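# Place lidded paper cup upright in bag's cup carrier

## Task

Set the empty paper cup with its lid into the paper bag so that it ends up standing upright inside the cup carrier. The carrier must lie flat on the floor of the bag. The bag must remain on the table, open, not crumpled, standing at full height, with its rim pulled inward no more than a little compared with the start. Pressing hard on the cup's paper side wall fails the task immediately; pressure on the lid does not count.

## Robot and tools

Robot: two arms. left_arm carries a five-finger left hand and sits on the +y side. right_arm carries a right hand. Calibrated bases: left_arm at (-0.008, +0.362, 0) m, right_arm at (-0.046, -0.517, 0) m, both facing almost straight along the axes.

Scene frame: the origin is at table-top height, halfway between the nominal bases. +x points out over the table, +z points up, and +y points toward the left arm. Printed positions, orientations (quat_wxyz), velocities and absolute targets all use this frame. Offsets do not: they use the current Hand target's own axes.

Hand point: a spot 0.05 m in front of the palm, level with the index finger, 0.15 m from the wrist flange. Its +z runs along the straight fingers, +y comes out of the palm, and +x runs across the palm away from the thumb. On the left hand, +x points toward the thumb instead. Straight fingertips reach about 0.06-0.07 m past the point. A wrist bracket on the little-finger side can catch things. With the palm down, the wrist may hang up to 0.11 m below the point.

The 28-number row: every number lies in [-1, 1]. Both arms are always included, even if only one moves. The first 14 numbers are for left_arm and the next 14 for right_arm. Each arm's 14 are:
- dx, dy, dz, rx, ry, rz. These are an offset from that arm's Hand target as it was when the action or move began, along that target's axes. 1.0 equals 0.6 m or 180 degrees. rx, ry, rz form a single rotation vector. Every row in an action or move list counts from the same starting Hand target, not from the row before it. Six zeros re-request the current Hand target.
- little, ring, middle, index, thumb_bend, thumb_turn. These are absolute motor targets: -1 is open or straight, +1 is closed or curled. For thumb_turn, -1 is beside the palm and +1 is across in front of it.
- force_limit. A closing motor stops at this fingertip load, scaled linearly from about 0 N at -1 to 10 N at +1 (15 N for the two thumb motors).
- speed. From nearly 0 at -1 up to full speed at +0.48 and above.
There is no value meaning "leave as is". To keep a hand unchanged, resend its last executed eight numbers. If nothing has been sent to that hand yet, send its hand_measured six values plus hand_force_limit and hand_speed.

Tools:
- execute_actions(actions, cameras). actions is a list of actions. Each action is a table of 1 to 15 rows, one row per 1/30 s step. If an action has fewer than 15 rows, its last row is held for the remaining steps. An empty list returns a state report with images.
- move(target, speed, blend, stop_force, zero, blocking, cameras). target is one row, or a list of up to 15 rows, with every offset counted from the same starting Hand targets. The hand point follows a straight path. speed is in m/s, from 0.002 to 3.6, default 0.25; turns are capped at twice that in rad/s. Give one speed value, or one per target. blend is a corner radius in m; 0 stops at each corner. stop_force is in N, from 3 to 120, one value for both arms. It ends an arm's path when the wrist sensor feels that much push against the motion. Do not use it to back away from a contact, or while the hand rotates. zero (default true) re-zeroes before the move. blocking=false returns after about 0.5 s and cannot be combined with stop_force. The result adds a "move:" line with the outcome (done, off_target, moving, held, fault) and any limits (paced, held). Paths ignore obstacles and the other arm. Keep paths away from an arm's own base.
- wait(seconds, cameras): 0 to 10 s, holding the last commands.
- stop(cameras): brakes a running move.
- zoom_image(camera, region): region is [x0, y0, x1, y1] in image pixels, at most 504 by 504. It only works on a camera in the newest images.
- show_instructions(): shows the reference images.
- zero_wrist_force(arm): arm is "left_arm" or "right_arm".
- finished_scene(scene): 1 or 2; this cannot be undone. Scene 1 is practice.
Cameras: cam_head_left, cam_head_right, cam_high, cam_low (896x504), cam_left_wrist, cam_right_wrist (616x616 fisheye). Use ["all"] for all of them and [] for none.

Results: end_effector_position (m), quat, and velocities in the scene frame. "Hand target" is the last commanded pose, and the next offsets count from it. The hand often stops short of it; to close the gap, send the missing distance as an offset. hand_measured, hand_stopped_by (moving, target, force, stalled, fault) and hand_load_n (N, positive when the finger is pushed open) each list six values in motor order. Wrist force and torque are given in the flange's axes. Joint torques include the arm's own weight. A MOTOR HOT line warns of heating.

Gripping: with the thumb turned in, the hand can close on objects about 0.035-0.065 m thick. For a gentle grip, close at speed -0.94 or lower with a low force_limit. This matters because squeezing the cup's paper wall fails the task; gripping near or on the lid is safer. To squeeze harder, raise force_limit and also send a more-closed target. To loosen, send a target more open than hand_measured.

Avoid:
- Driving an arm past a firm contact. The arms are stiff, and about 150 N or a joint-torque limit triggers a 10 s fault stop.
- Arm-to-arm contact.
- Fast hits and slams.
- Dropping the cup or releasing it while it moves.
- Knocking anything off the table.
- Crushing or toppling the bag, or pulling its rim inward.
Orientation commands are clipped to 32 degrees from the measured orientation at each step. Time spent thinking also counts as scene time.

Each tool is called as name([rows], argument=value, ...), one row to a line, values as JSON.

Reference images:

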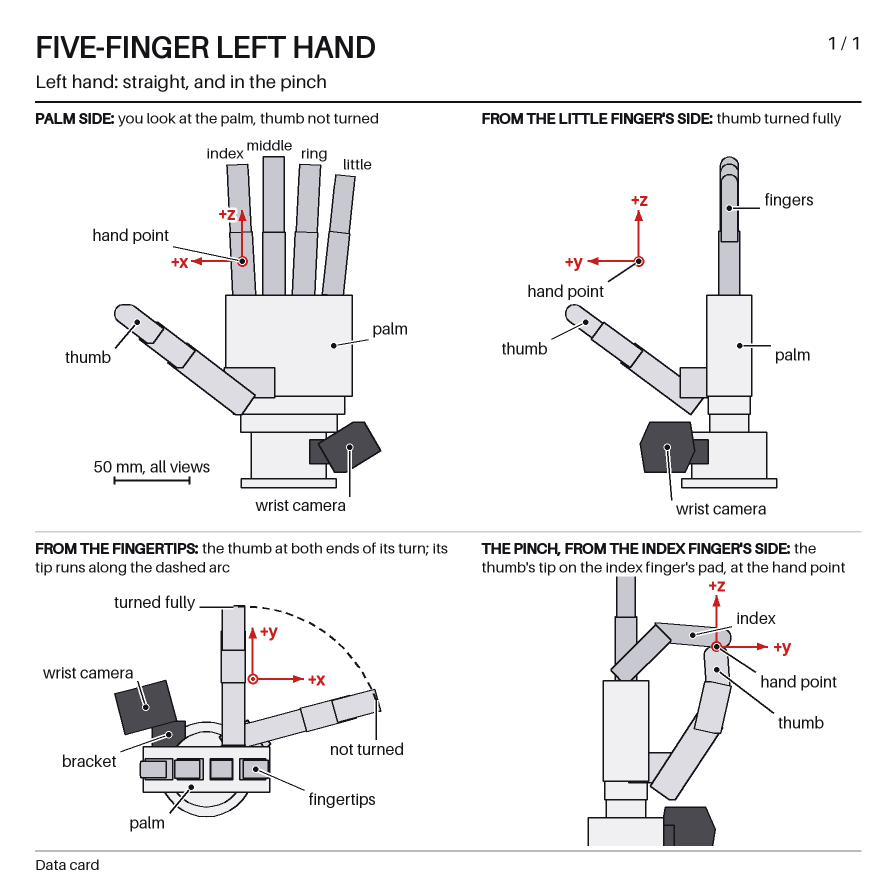

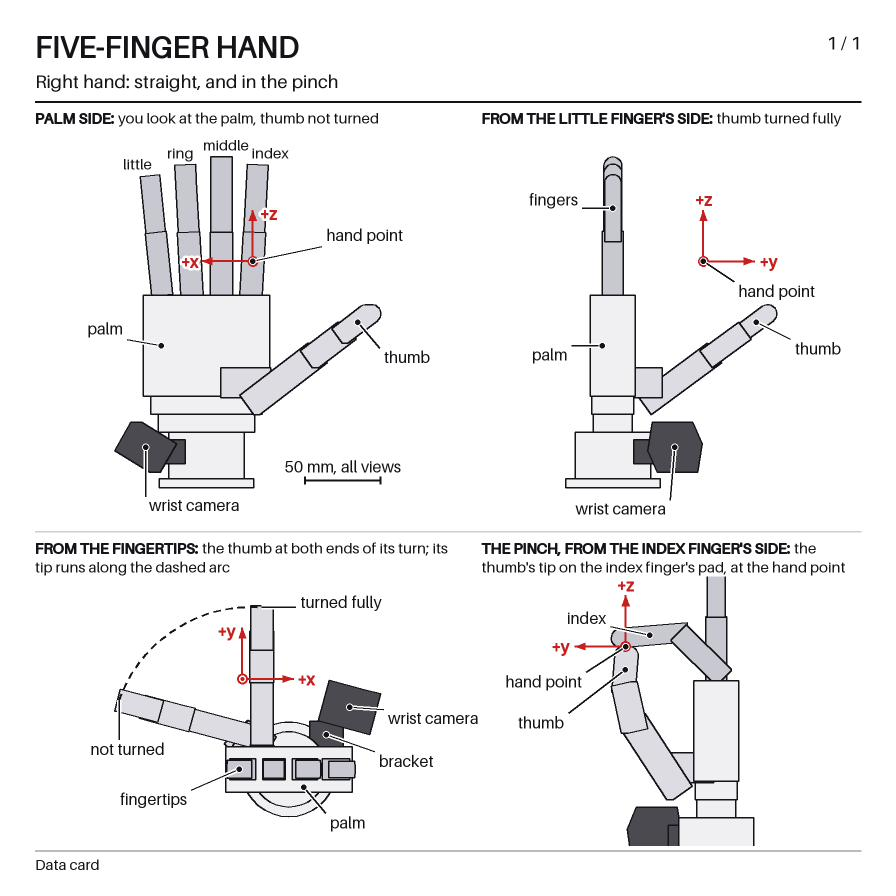

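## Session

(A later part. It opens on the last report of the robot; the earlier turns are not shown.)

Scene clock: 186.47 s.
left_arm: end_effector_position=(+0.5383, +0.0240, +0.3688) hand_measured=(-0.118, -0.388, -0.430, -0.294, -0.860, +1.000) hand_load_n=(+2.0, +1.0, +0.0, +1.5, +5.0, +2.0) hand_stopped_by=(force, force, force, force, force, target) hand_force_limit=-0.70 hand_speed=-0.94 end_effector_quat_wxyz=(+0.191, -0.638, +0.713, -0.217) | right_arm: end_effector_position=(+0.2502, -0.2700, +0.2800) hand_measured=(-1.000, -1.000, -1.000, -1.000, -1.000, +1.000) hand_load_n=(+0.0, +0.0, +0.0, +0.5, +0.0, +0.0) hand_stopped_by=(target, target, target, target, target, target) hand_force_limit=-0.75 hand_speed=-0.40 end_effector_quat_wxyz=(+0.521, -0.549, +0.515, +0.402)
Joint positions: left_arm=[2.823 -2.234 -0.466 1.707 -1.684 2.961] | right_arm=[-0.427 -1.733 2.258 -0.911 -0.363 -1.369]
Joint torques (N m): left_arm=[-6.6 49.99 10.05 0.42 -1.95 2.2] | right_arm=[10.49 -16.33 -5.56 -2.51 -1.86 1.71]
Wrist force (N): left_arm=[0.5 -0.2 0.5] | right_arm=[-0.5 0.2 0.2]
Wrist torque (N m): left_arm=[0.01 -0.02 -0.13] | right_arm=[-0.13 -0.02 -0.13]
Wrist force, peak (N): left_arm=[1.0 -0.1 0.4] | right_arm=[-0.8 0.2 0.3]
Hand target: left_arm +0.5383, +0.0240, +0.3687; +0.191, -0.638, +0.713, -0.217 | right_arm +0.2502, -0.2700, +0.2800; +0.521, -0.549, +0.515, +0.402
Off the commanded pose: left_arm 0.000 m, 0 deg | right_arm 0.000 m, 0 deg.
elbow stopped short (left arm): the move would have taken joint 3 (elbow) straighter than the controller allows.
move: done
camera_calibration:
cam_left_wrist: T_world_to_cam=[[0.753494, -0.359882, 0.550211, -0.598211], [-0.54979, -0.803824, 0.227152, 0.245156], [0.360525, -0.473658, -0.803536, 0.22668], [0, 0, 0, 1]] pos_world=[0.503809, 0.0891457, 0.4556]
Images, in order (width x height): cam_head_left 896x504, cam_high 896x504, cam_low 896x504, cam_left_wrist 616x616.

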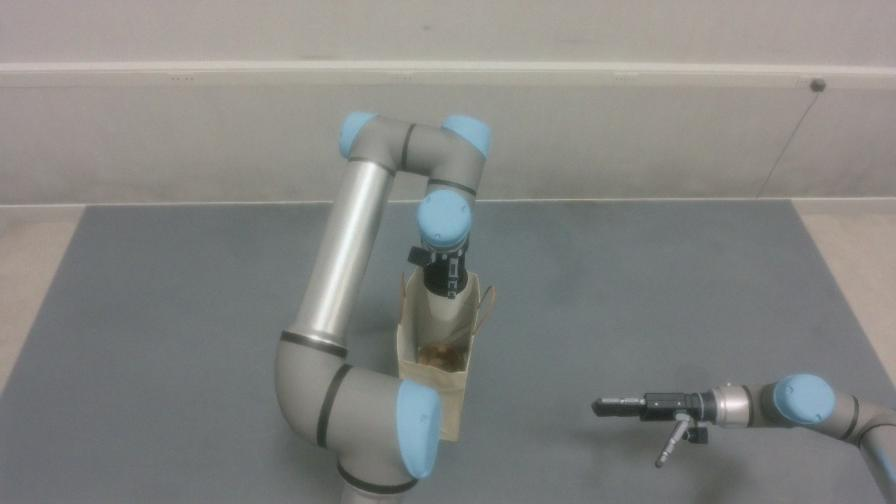

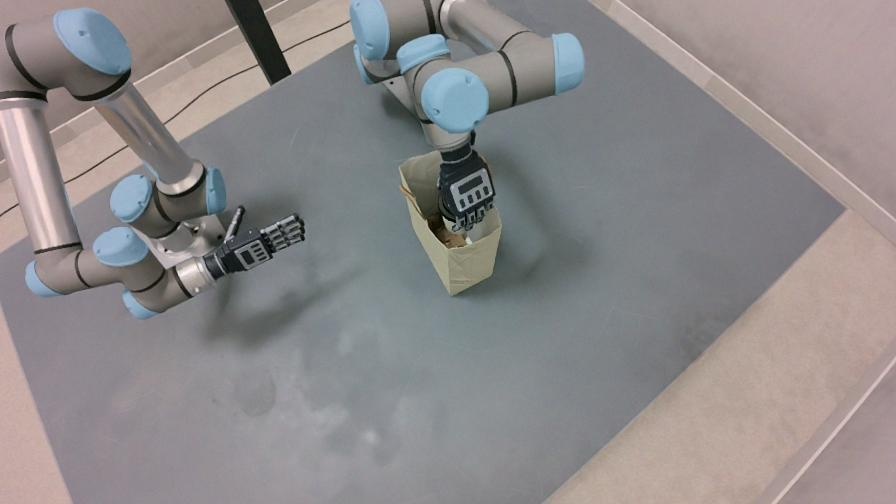

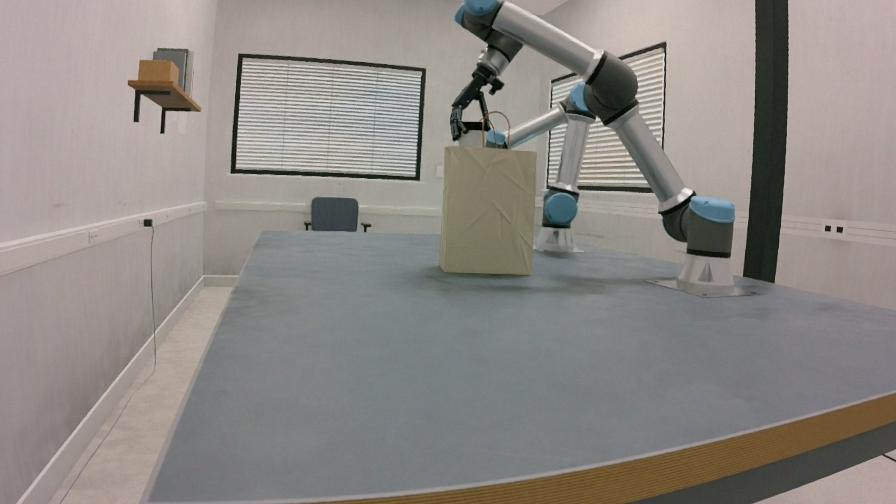

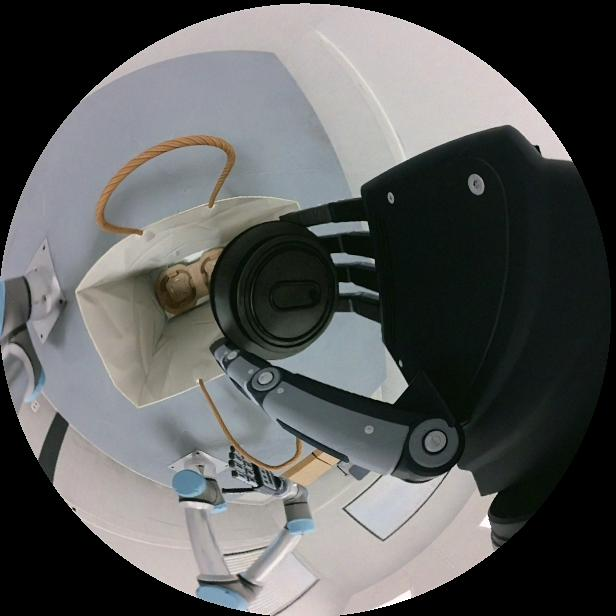

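move(target=[0.0028,0.151,0.2378,0,0,0,-0.05,-0.2,-0.2,-0.1,-0.3,1,-0.7,-0.94,0,0,0,0,0,0,-1,-1,-1,-1,-1,1,-0.75,-0.4], speed=0.07, stop_force=6, cameras=["cam_head_left","cam_head_right","cam_high","cam_low","cam_left_wrist"])

zoom_image(camera="cam_left_wrist", region=[100, 180, 300, 380])

zoom_image(camera="cam_high", region=[360, 80, 580, 300])

Scene clock: 191.90 s.
left_arm: end_effector_position=(+0.5415, +0.0212, +0.1997) hand_measured=(-0.118, -0.388, -0.430, -0.294, -0.860, +1.000) hand_load_n=(+1.5, +1.0, +0.0, +1.5, +5.0, +1.5) hand_stopped_by=(force, force, force, force, force, target) hand_force_limit=-0.70 hand_speed=-0.94 end_effector_quat_wxyz=(+0.191, -0.638, +0.713, -0.217) | right_arm: end_effector_position=(+0.2502, -0.2700, +0.2800) hand_measured=(-1.000, -1.000, -1.000, -1.000, -1.000, +1.000) hand_load_n=(+0.0, +0.0, +0.0, +0.0, +0.0, -0.5) hand_stopped_by=(target, target, target, target, target, target) hand_force_limit=-0.75 hand_speed=-0.40 end_effector_quat_wxyz=(+0.521, -0.549, +0.515, +0.402)
Joint positions: left_arm=[2.82 -2.141 -1.064 2.21 -1.686 2.959] | right_arm=[-0.427 -1.733 2.258 -0.911 -0.363 -1.369]
Joint torques (N m): left_arm=[-6.56 32.65 10.1 0.57 0.21 -1.58] | right_arm=[11.32 -15.84 -5.64 -2.47 -1.72 1.59]
Wrist force (N): left_arm=[0.7 -0.1 0.1] | right_arm=[-0.4 0.2 0.3]
Wrist torque (N m): left_arm=[0.03 -0.06 0.08] | right_arm=[-0.13 -0.04 -0.12]
Wrist force, peak (N): left_arm=[1.0 -0.1 0.5] | right_arm=[-0.6 0.3 0.6]
Hand target: left_arm +0.5415, +0.0212, +0.1997; +0.191, -0.638, +0.713, -0.217 | right_arm +0.2502, -0.2700, +0.2800; +0.521, -0.549, +0.515, +0.402
Off the commanded pose: left_arm 0.000 m, 0 deg | right_arm 0.000 m, 0 deg.
move: done
camera_calibration:
cam_left_wrist: T_world_to_cam=[[0.753514, -0.359908, 0.550166, -0.508715], [-0.549781, -0.803835, 0.227133, 0.28311], [0.360496, -0.473619, -0.803572, 0.0883888], [0, 0, 0, 1]] pos_world=[0.507108, 0.0863459, 0.286601]
Images, in order (width x height): cam_head_left 896x504, cam_head_right 896x504, cam_high 896x504, cam_low 896x504, cam_left_wrist 616x616.

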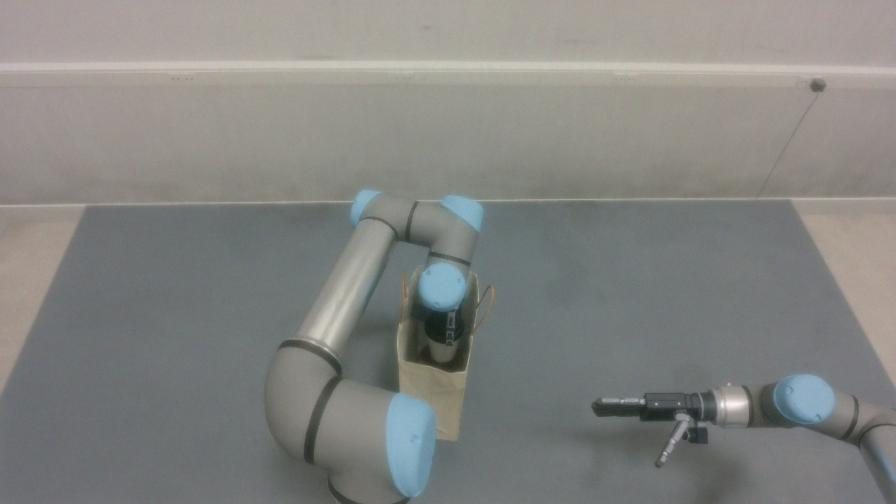

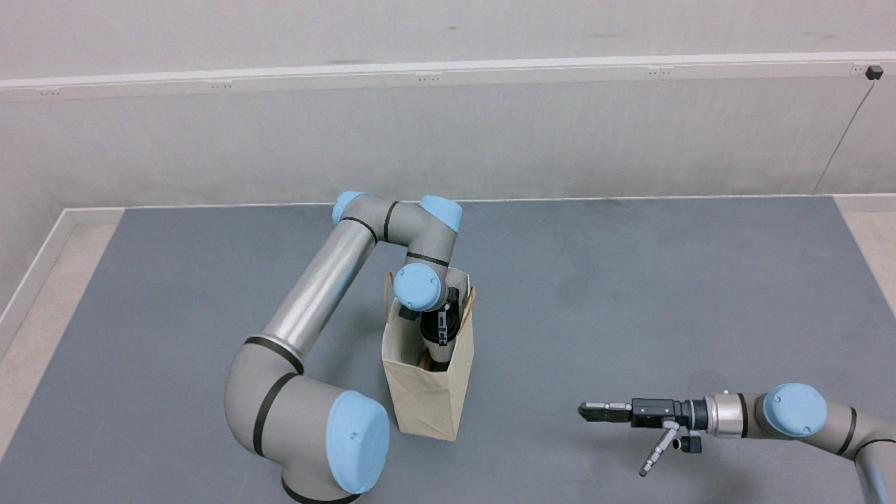

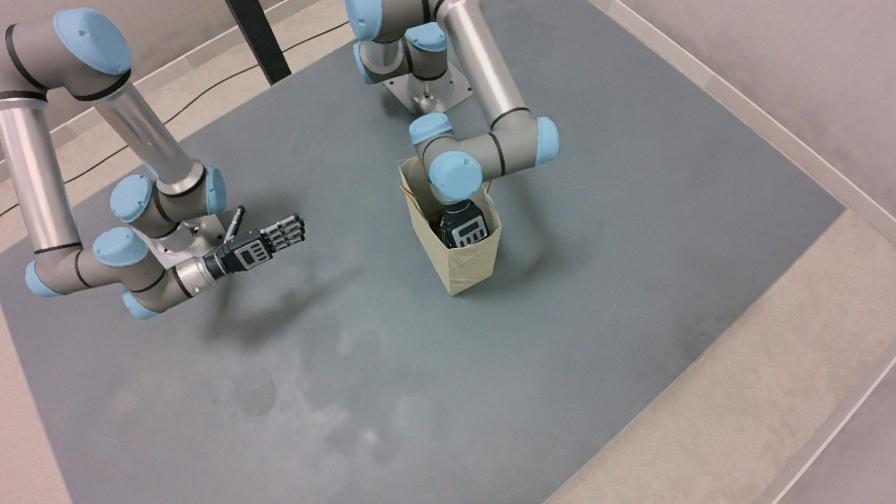

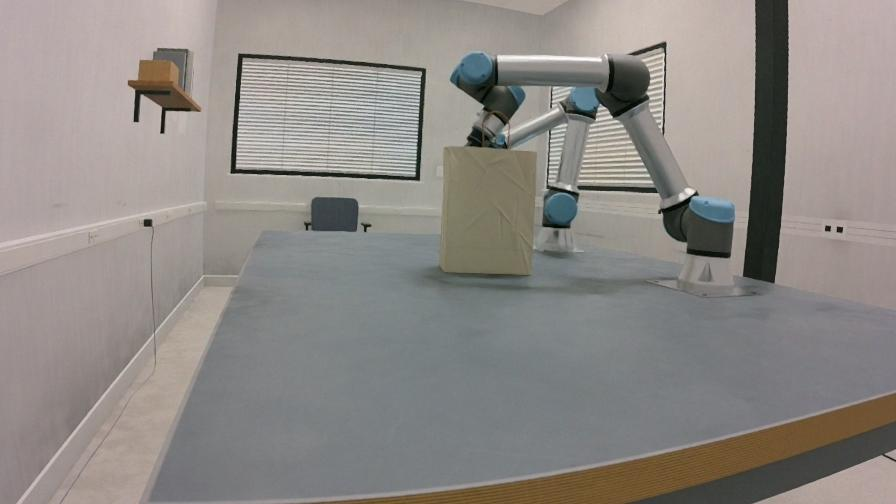

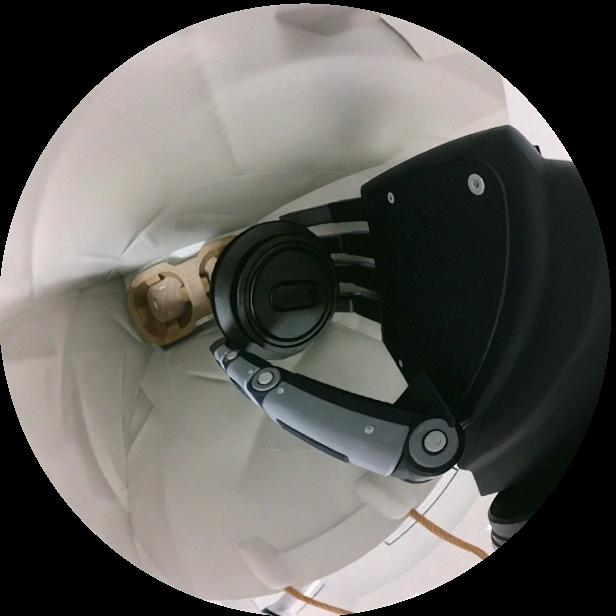

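Scaled by 2.520 from the camera's 616x616 image, which has a finer 880x880 frame.

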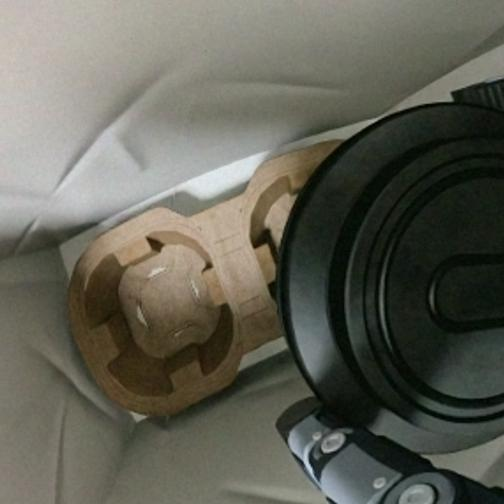

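Scaled by 2.291 from the camera's 896x504 image, which has a finer 1280x720 frame.

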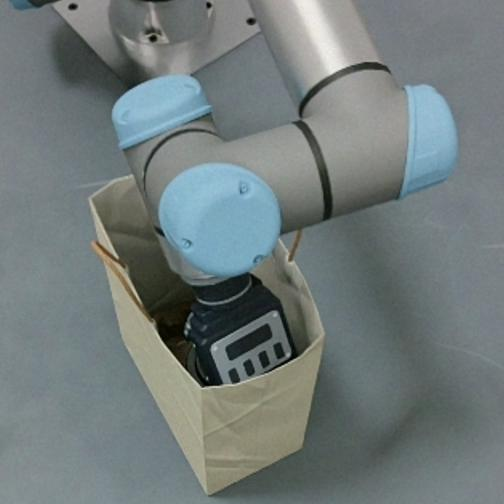

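zoom_image(camera="cam_head_right", region=[390, 270, 490, 390])

zoom_image(camera="cam_head_left", region=[390, 270, 490, 390])

Scaled by 4.200 from the camera's 896x504 image, which has a finer 1280x720 frame.

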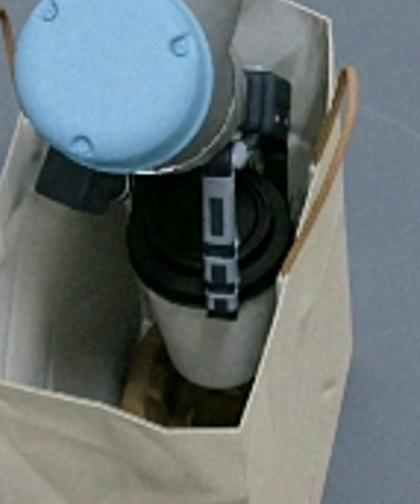

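Scaled by 4.200 from the camera's 896x504 image, which has a finer 1280x720 frame.

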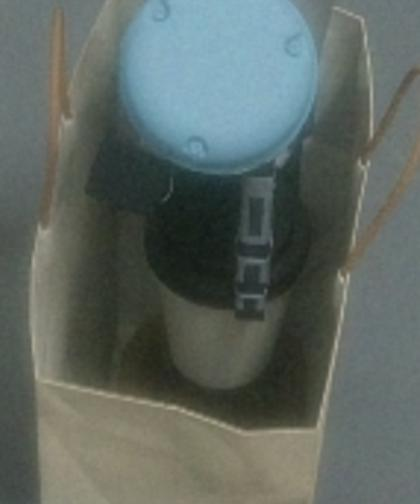

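move(target=[0.0019,0.0776,0.1273,0,0,0,-0.05,-0.2,-0.2,-0.1,-0.3,1,-0.7,-0.94,0,0,0,0,0,0,-1,-1,-1,-1,-1,1,-0.75,-0.4], speed=0.03, stop_force=5, cameras=["cam_head_left","cam_head_right","cam_high","cam_low","cam_left_wrist"])

zoom_image(camera="cam_left_wrist", region=[70, 180, 330, 440])

zoom_image(camera="cam_head_right", region=[370, 250, 490, 450])

Scene clock: 199.17 s.
left_arm: end_effector_position=(+0.5448, +0.0193, +0.1104) hand_measured=(-0.118, -0.388, -0.430, -0.294, -0.860, +1.000) hand_load_n=(+1.5, +1.0, +0.0, +1.0, +5.0, +1.5) hand_stopped_by=(force, force, force, force, force, target) hand_force_limit=-0.70 hand_speed=-0.94 end_effector_quat_wxyz=(+0.191, -0.638, +0.713, -0.217) | right_arm: end_effector_position=(+0.2502, -0.2700, +0.2800) hand_measured=(-1.000, -1.000, -1.000, -1.000, -1.000, +1.000) hand_load_n=(+0.0, +0.0, +0.0, +0.0, +0.0, +0.0) hand_stopped_by=(target, target, target, target, target, target) hand_force_limit=-0.75 hand_speed=-0.40 end_effector_quat_wxyz=(+0.521, -0.549, +0.515, +0.402)
Joint positions: left_arm=[2.819 -2.189 -1.218 2.412 -1.687 2.958] | right_arm=[-0.427 -1.733 2.258 -0.911 -0.363 -1.369]
Joint torques (N m): left_arm=[-6.4 31.65 9.06 0.59 -1.58 -1.7] | right_arm=[10.58 -15.55 -5.65 -2.47 -1.75 1.63]
Wrist force (N): left_arm=[0.4 -1.0 -1.8] | right_arm=[-0.4 0.3 0.3]
Wrist torque (N m): left_arm=[0.01 -0.11 0.11] | right_arm=[-0.12 -0.04 -0.12]
Wrist force, peak (N): left_arm=[0.4 -1.0 -1.8] | right_arm=[-0.8 0.0 0.4]
Hand target: left_arm +0.5448, +0.0193, +0.1104; +0.191, -0.638, +0.713, -0.217 | right_arm +0.2502, -0.2700, +0.2800; +0.521, -0.549, +0.515, +0.402
Off the commanded pose: left_arm 0.000 m, 0 deg | right_arm 0.000 m, 0 deg.
move: done
camera_calibration:
cam_left_wrist: T_world_to_cam=[[0.753514, -0.359908, 0.550166, -0.4627], [-0.549781, -0.803835, 0.227133, 0.303703], [0.360496, -0.473619, -0.803572, 0.0144599], [0, 0, 0, 1]] pos_world=[0.510408, 0.0844459, 0.197201]
Images, in order (width x height): cam_head_left 896x504, cam_head_right 896x504, cam_high 896x504, cam_low 896x504, cam_left_wrist 616x616.

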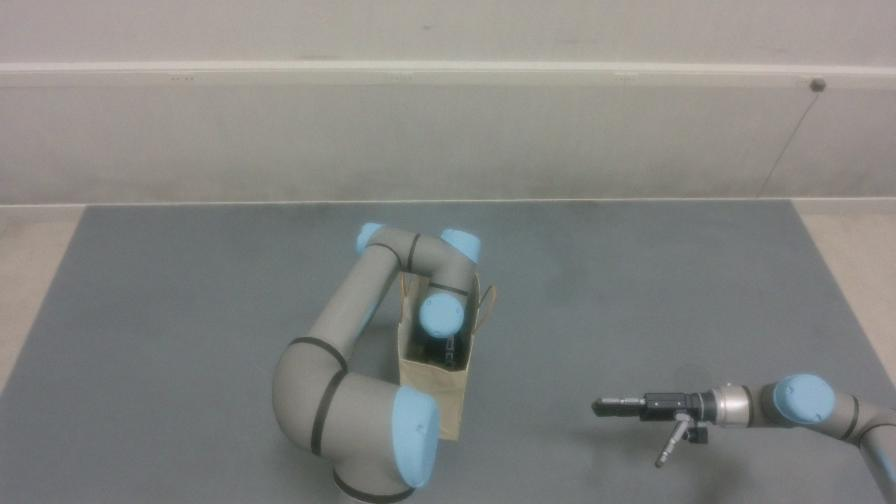

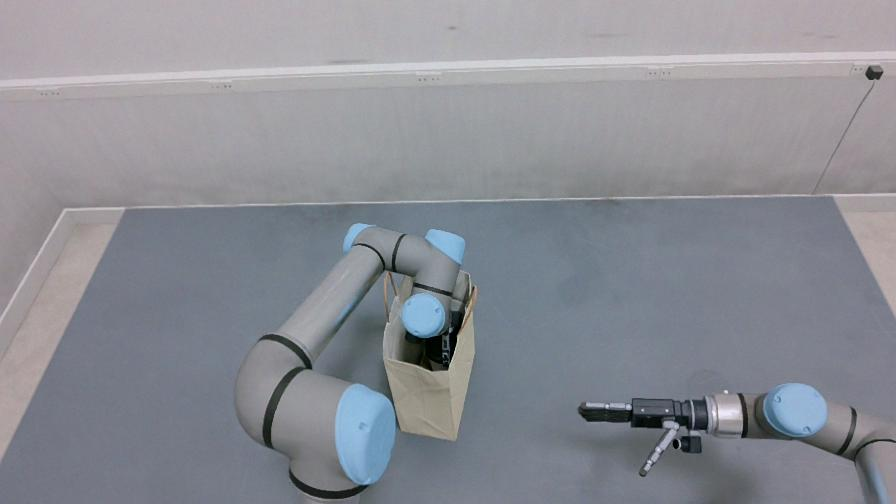

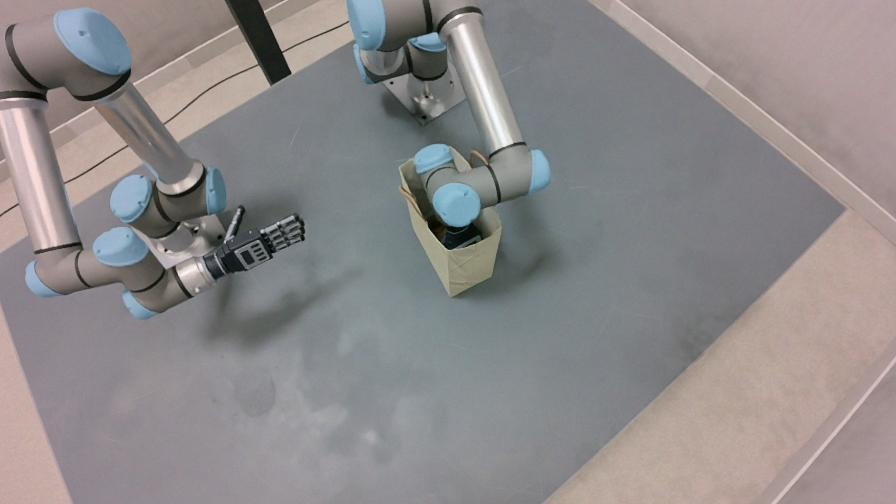

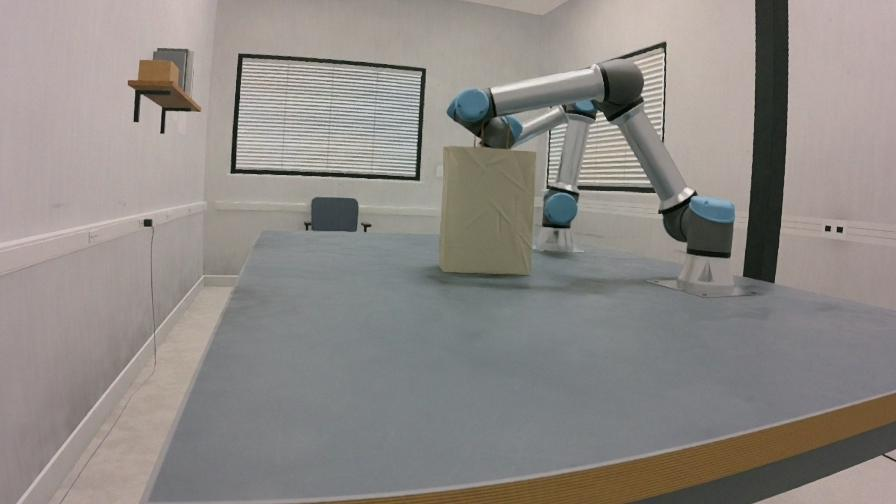

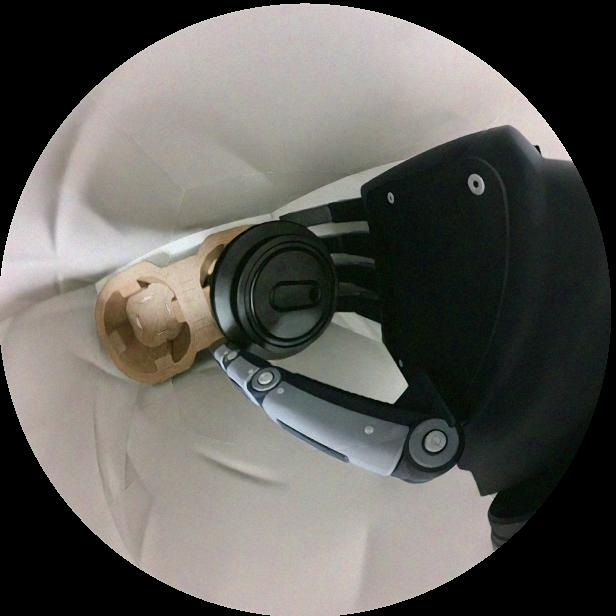

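Scaled by 1.938 from the camera's 616x616 image, which has a finer 880x880 frame.

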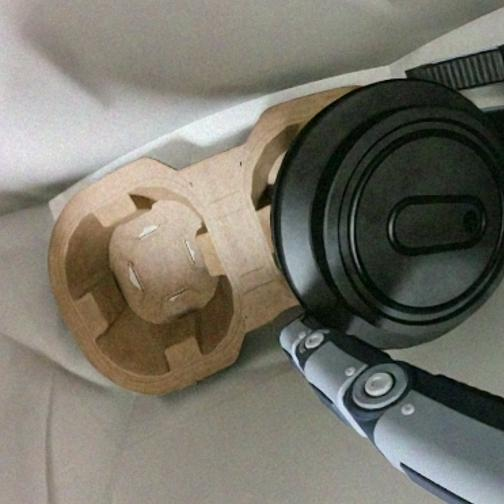

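Scaled by 2.520 from the camera's 896x504 image, which has a finer 1280x720 frame.

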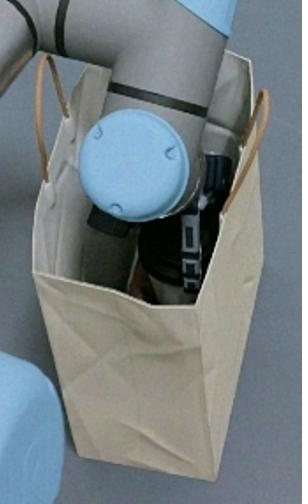

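move(target=[0.008,-0.0092,-0.006,0,0,0,-0.05,-0.2,-0.2,-0.1,-0.3,1,-0.7,-0.94,0,0,0,0,0,0,-1,-1,-1,-1,-1,1,-0.75,-0.4], speed=0.03, cameras=["cam_left_wrist"])

zoom_image(camera="cam_left_wrist", region=[70, 180, 330, 440])

Scene clock: 201.23 s.
left_arm: end_effector_position=(+0.5468, +0.0143, +0.1164) hand_measured=(-0.118, -0.388, -0.430, -0.294, -0.860, +1.000) hand_load_n=(+1.5, +1.0, +0.0, +1.5, +5.0, +2.0) hand_stopped_by=(force, force, force, force, force, target) hand_force_limit=-0.70 hand_speed=-0.94 end_effector_quat_wxyz=(+0.191, -0.638, +0.713, -0.217) | right_arm: end_effector_position=(+0.2502, -0.2700, +0.2800) hand_measured=(-1.000, -1.000, -1.000, -1.000, -1.000, +1.000) hand_load_n=(+0.0, +0.0, +0.0, +0.0, +0.0, +0.0) hand_stopped_by=(target, target, target, target, target, target) hand_force_limit=-0.75 hand_speed=-0.40 end_effector_quat_wxyz=(+0.521, -0.549, +0.515, +0.402)
Joint positions: left_arm=[2.811 -2.196 -1.19 2.391 -1.691 2.951] | right_arm=[-0.427 -1.733 2.258 -0.911 -0.363 -1.369]
Joint torques (N m): left_arm=[-7.48 32.62 28.14 -2.84 -1.95 -1.74] | right_arm=[10.25 -15.11 -5.8 -2.33 -1.73 1.7]
Wrist force (N): left_arm=[0.5 -0.1 0.3] | right_arm=[-0.1 0.2 0.2]
Wrist torque (N m): left_arm=[0.01 -0.07 0.09] | right_arm=[-0.12 -0.08 -0.11]
Wrist force, peak (N): left_arm=[0.5 -1.0 -1.8] | right_arm=[-0.6 0.5 0.3]
Hand target: left_arm +0.5468, +0.0142, +0.1164; +0.191, -0.638, +0.713, -0.217 | right_arm +0.2502, -0.2700, +0.2800; +0.521, -0.549, +0.515, +0.402
Off the commanded pose: left_arm 0.000 m, 0 deg | right_arm 0.000 m, 0 deg.
move: done
camera_calibration:
cam_left_wrist: T_world_to_cam=[[0.753514, -0.359908, 0.550166, -0.469308], [-0.549781, -0.803835, 0.227133, 0.29942], [0.360496, -0.473619, -0.803572, 0.0161923], [0, 0, 0, 1]] pos_world=[0.512408, 0.0794459, 0.203201]
Images, in order (width x height): cam_left_wrist 616x616.

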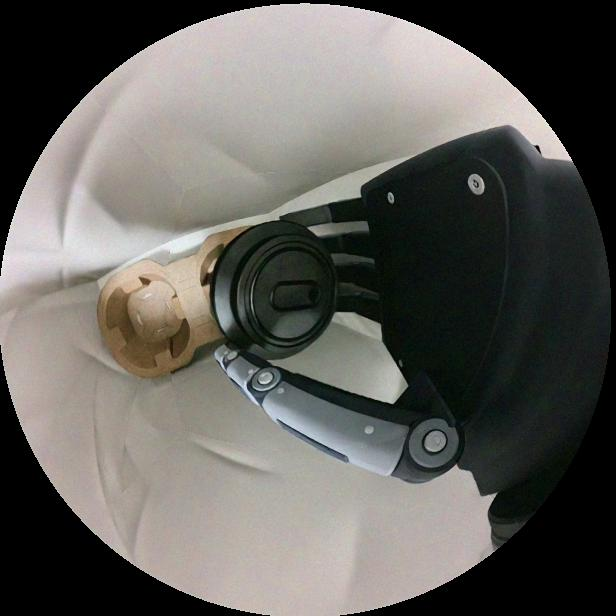

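Scaled by 1.938 from the camera's 616x616 image, which has a finer 880x880 frame.

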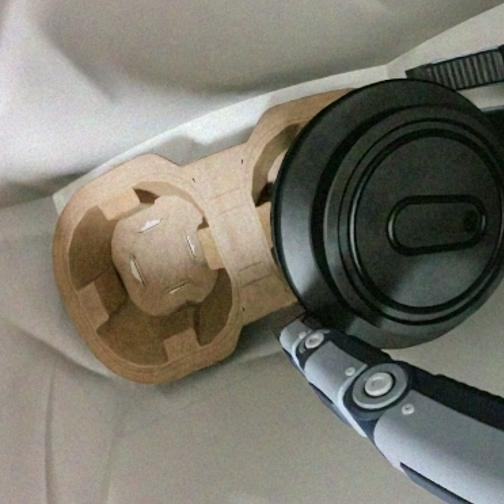

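move(target=[0,0.0092,0.0139,0,0,0,-0.05,-0.2,-0.2,-0.1,-0.3,1,-0.7,-0.94,0,0,0,0,0,0,-1,-1,-1,-1,-1,1,-0.75,-0.4], speed=0.02, stop_force=5, cameras=["cam_head_left","cam_head_right","cam_high","cam_low","cam_left_wrist"])

zoom_image(camera="cam_left_wrist", region=[70, 180, 330, 440])

Scene clock: 203.50 s.
left_arm: end_effector_position=(+0.5468, +0.0142, +0.1098) hand_measured=(-0.118, -0.388, -0.430, -0.294, -0.860, +1.000) hand_load_n=(+0.5, +1.0, +0.0, +1.0, +4.5, +1.5) hand_stopped_by=(force, force, force, force, force, target) hand_force_limit=-0.70 hand_speed=-0.94 end_effector_quat_wxyz=(+0.191, -0.638, +0.713, -0.217) | right_arm: end_effector_position=(+0.2502, -0.2700, +0.2800) hand_measured=(-1.000, -1.000, -1.000, -1.000, -1.000, +1.000) hand_load_n=(+0.0, +0.0, +0.0, +0.0, +0.0, +0.0) hand_stopped_by=(target, target, target, target, target, target) hand_force_limit=-0.75 hand_speed=-0.40 end_effector_quat_wxyz=(+0.521, -0.549, +0.515, +0.402)
Joint positions: left_arm=[2.811 -2.2 -1.2 2.405 -1.691 2.951] | right_arm=[-0.427 -1.733 2.258 -0.911 -0.363 -1.369]
Joint torques (N m): left_arm=[-3.4 50.45 28.61 -2.79 -1.88 -1.33] | right_arm=[10.52 -15.53 -6.38 -2.26 -1.74 1.66]
Wrist force (N): left_arm=[0.2 -0.1 0.5] | right_arm=[-0.6 0.1 0.2]
Wrist torque (N m): left_arm=[-0.01 0.00 0.05] | right_arm=[-0.14 -0.01 -0.14]
Wrist force, peak (N): left_arm=[0.2 -1.4 -4.3] | right_arm=[-0.7 0.2 0.6]
Hand target: left_arm +0.5468, +0.0142, +0.1098; +0.191, -0.638, +0.713, -0.217 (not the last commanded pose) | right_arm +0.2502, -0.2700, +0.2800; +0.521, -0.549, +0.515, +0.402
Off the commanded pose: left_arm 0.003 m, 0 deg | right_arm 0.000 m, 0 deg.
move: contact (left_arm)
camera_calibration:
cam_left_wrist: T_world_to_cam=[[0.753541, -0.359944, 0.550106, -0.465712], [-0.549802, -0.803809, 0.227177, 0.300839], [0.360409, -0.473636, -0.803601, 0.010893], [0, 0, 0, 1]] pos_world=[0.512408, 0.0793459, 0.196601]
Images, in order (width x height): cam_head_left 896x504, cam_head_right 896x504, cam_high 896x504, cam_low 896x504, cam_left_wrist 616x616.

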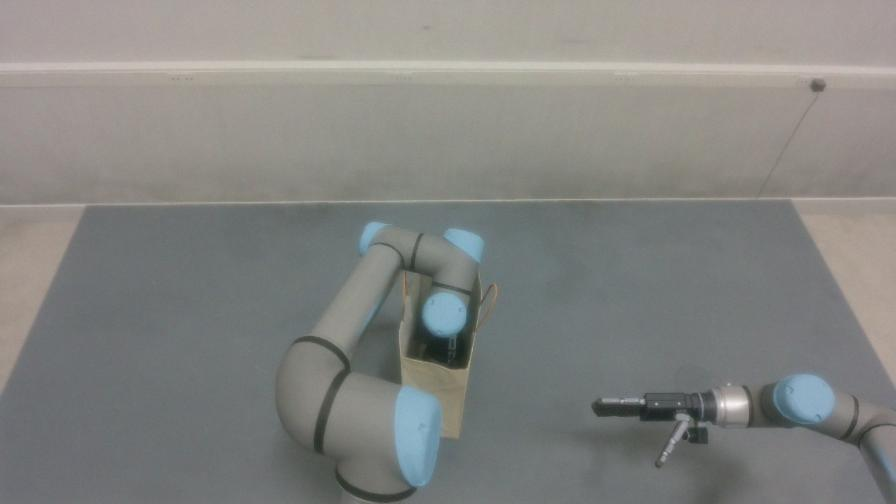

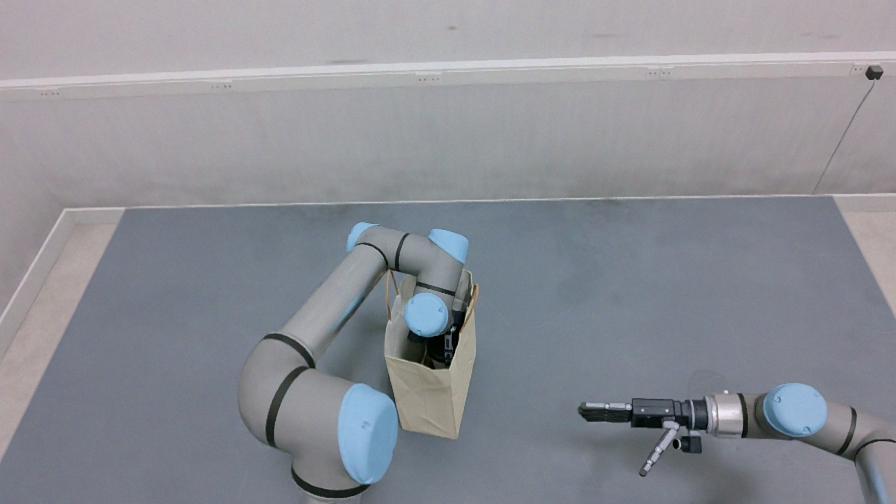

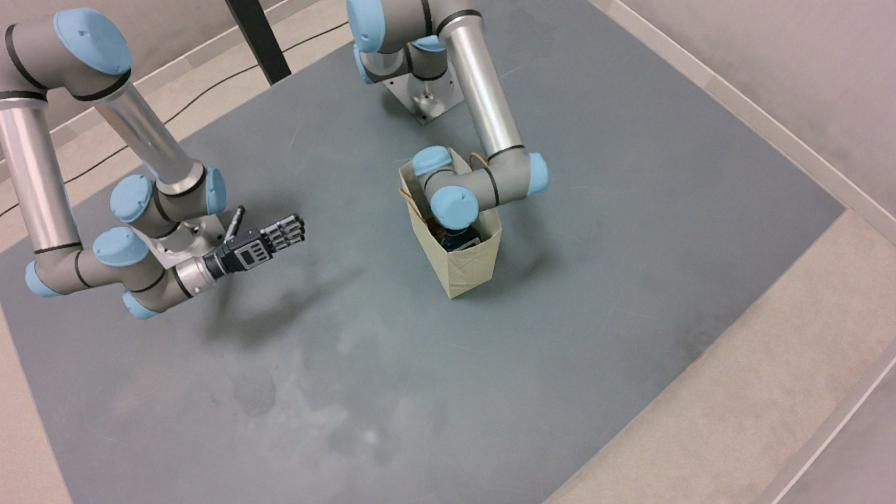

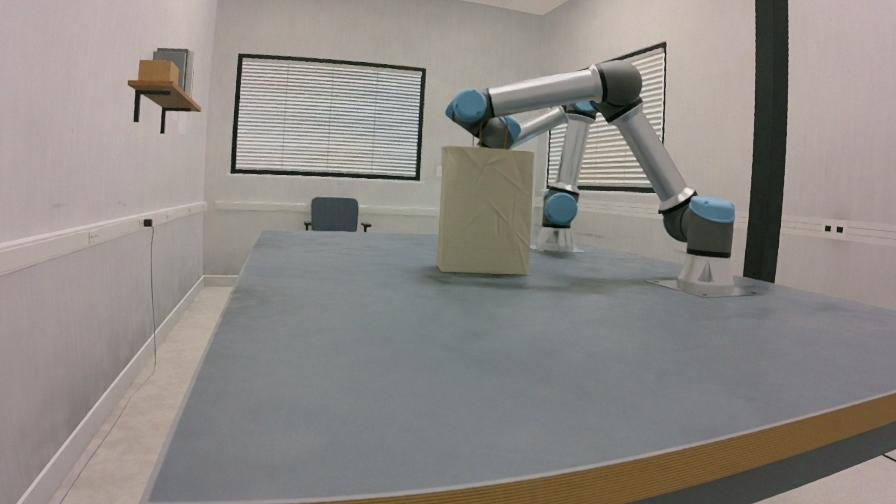

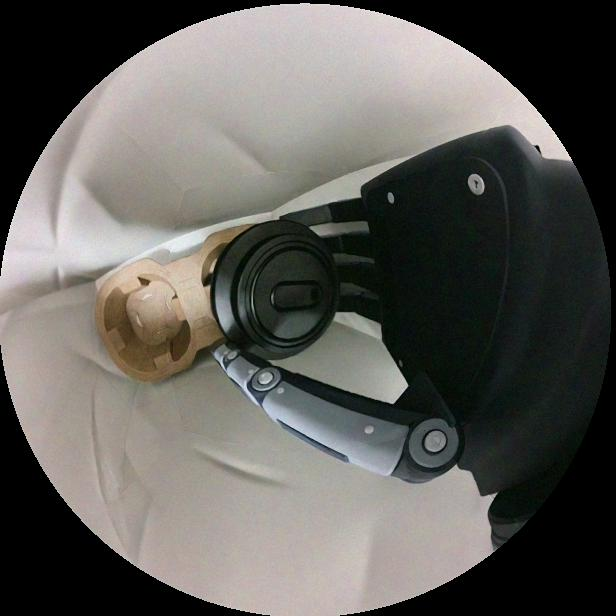

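Scaled by 1.938 from the camera's 616x616 image, which has a finer 880x880 frame.

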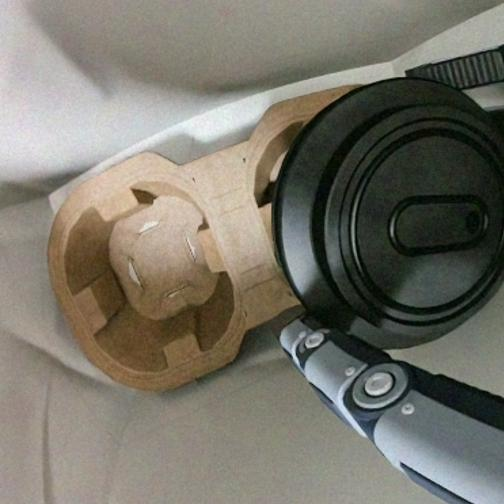

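move([
  [0,0,0,0,0,0,-0.3,-0.42,-0.45,-0.34,-1,1,-0.7,-0.85,0,0,0,0,0,0,-1,-1,-1,-1,-1,1,-0.75,-0.4],
  [0,0,0,0,0,0,-0.46,-0.5,-0.5,-0.46,-1,1,-0.7,-0.85,0,0,0,0,0,0,-1,-1,-1,-1,-1,1,-0.75,-0.4],
], speed=0.02, cameras=["cam_head_left","cam_left_wrist"])

zoom_image(camera="cam_left_wrist", region=[70, 180, 420, 480])

Scene clock: 206.37 s.
left_arm: end_effector_position=(+0.5468, +0.0142, +0.1098) hand_measured=(-0.460, -0.500, -0.500, -0.460, -1.000, +1.000) hand_load_n=(+0.0, +0.0, +0.0, +0.0, +0.0, +0.0) hand_stopped_by=(target, target, target, target, target, target) hand_force_limit=-0.70 hand_speed=-0.85 end_effector_quat_wxyz=(+0.191, -0.638, +0.713, -0.217) | right_arm: end_effector_position=(+0.2502, -0.2700, +0.2800) hand_measured=(-1.000, -1.000, -1.000, -1.000, -1.000, +1.000) hand_load_n=(+0.0, -0.5, +0.0, +0.0, +0.0, +0.0) hand_stopped_by=(target, target, target, target, target, target) hand_force_limit=-0.75 hand_speed=-0.40 end_effector_quat_wxyz=(+0.521, -0.549, +0.515, +0.402)
Joint positions: left_arm=[2.811 -2.2 -1.2 2.405 -1.691 2.951] | right_arm=[-0.427 -1.733 2.258 -0.911 -0.363 -1.369]
Joint torques (N m): left_arm=[3.5 47.65 26.08 -0.94 -1.78 0.26] | right_arm=[10.55 -15.34 -6.83 -2.26 -1.68 1.67]
Wrist force (N): left_arm=[0.6 0.1 0.0] | right_arm=[-0.5 0.0 0.3]
Wrist torque (N m): left_arm=[0.05 -0.07 0.07] | right_arm=[-0.15 -0.02 -0.13]
Wrist force, peak (N): left_arm=[0.8 0.2 0.8] | right_arm=[-0.6 0.6 0.3]
Hand target: left_arm +0.5468, +0.0142, +0.1098; +0.191, -0.638, +0.713, -0.217 | right_arm +0.2502, -0.2700, +0.2800; +0.521, -0.549, +0.515, +0.402
Off the commanded pose: left_arm 0.000 m, 0 deg | right_arm 0.000 m, 0 deg.
move: done
camera_calibration:
cam_left_wrist: T_world_to_cam=[[0.753541, -0.359944, 0.550106, -0.465712], [-0.549802, -0.803809, 0.227177, 0.300839], [0.360409, -0.473636, -0.803601, 0.010893], [0, 0, 0, 1]] pos_world=[0.512408, 0.0793459, 0.196601]
Images, in order (width x height): cam_head_left 896x504, cam_left_wrist 616x616.

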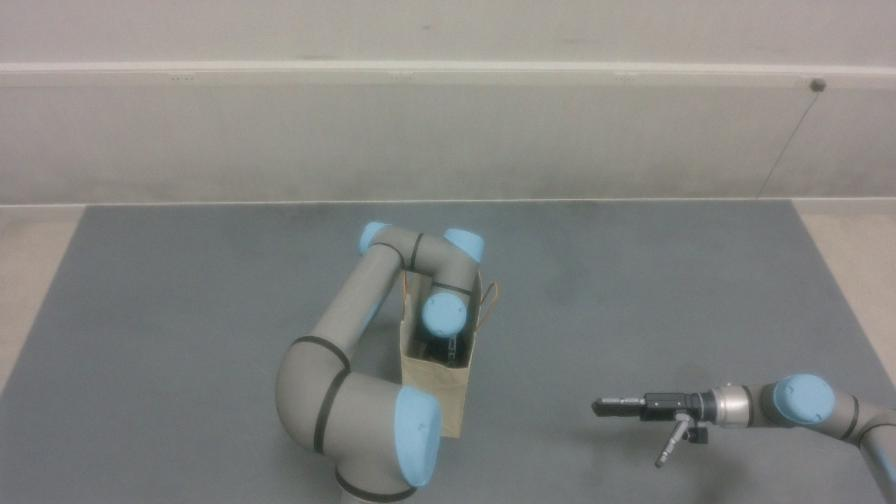

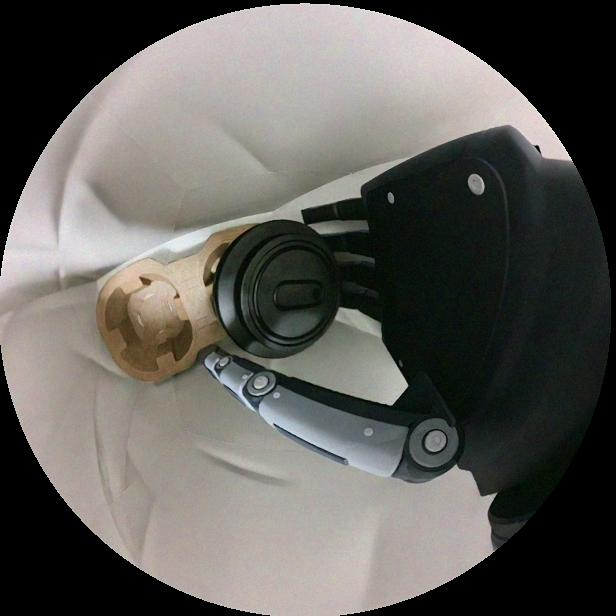

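Scaled by 1.440 from the camera's 616x616 image, which has a finer 880x880 frame.

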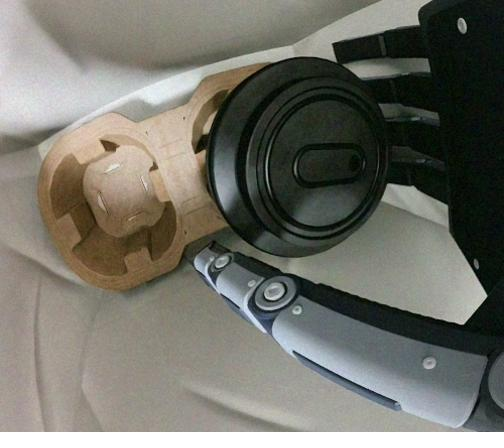

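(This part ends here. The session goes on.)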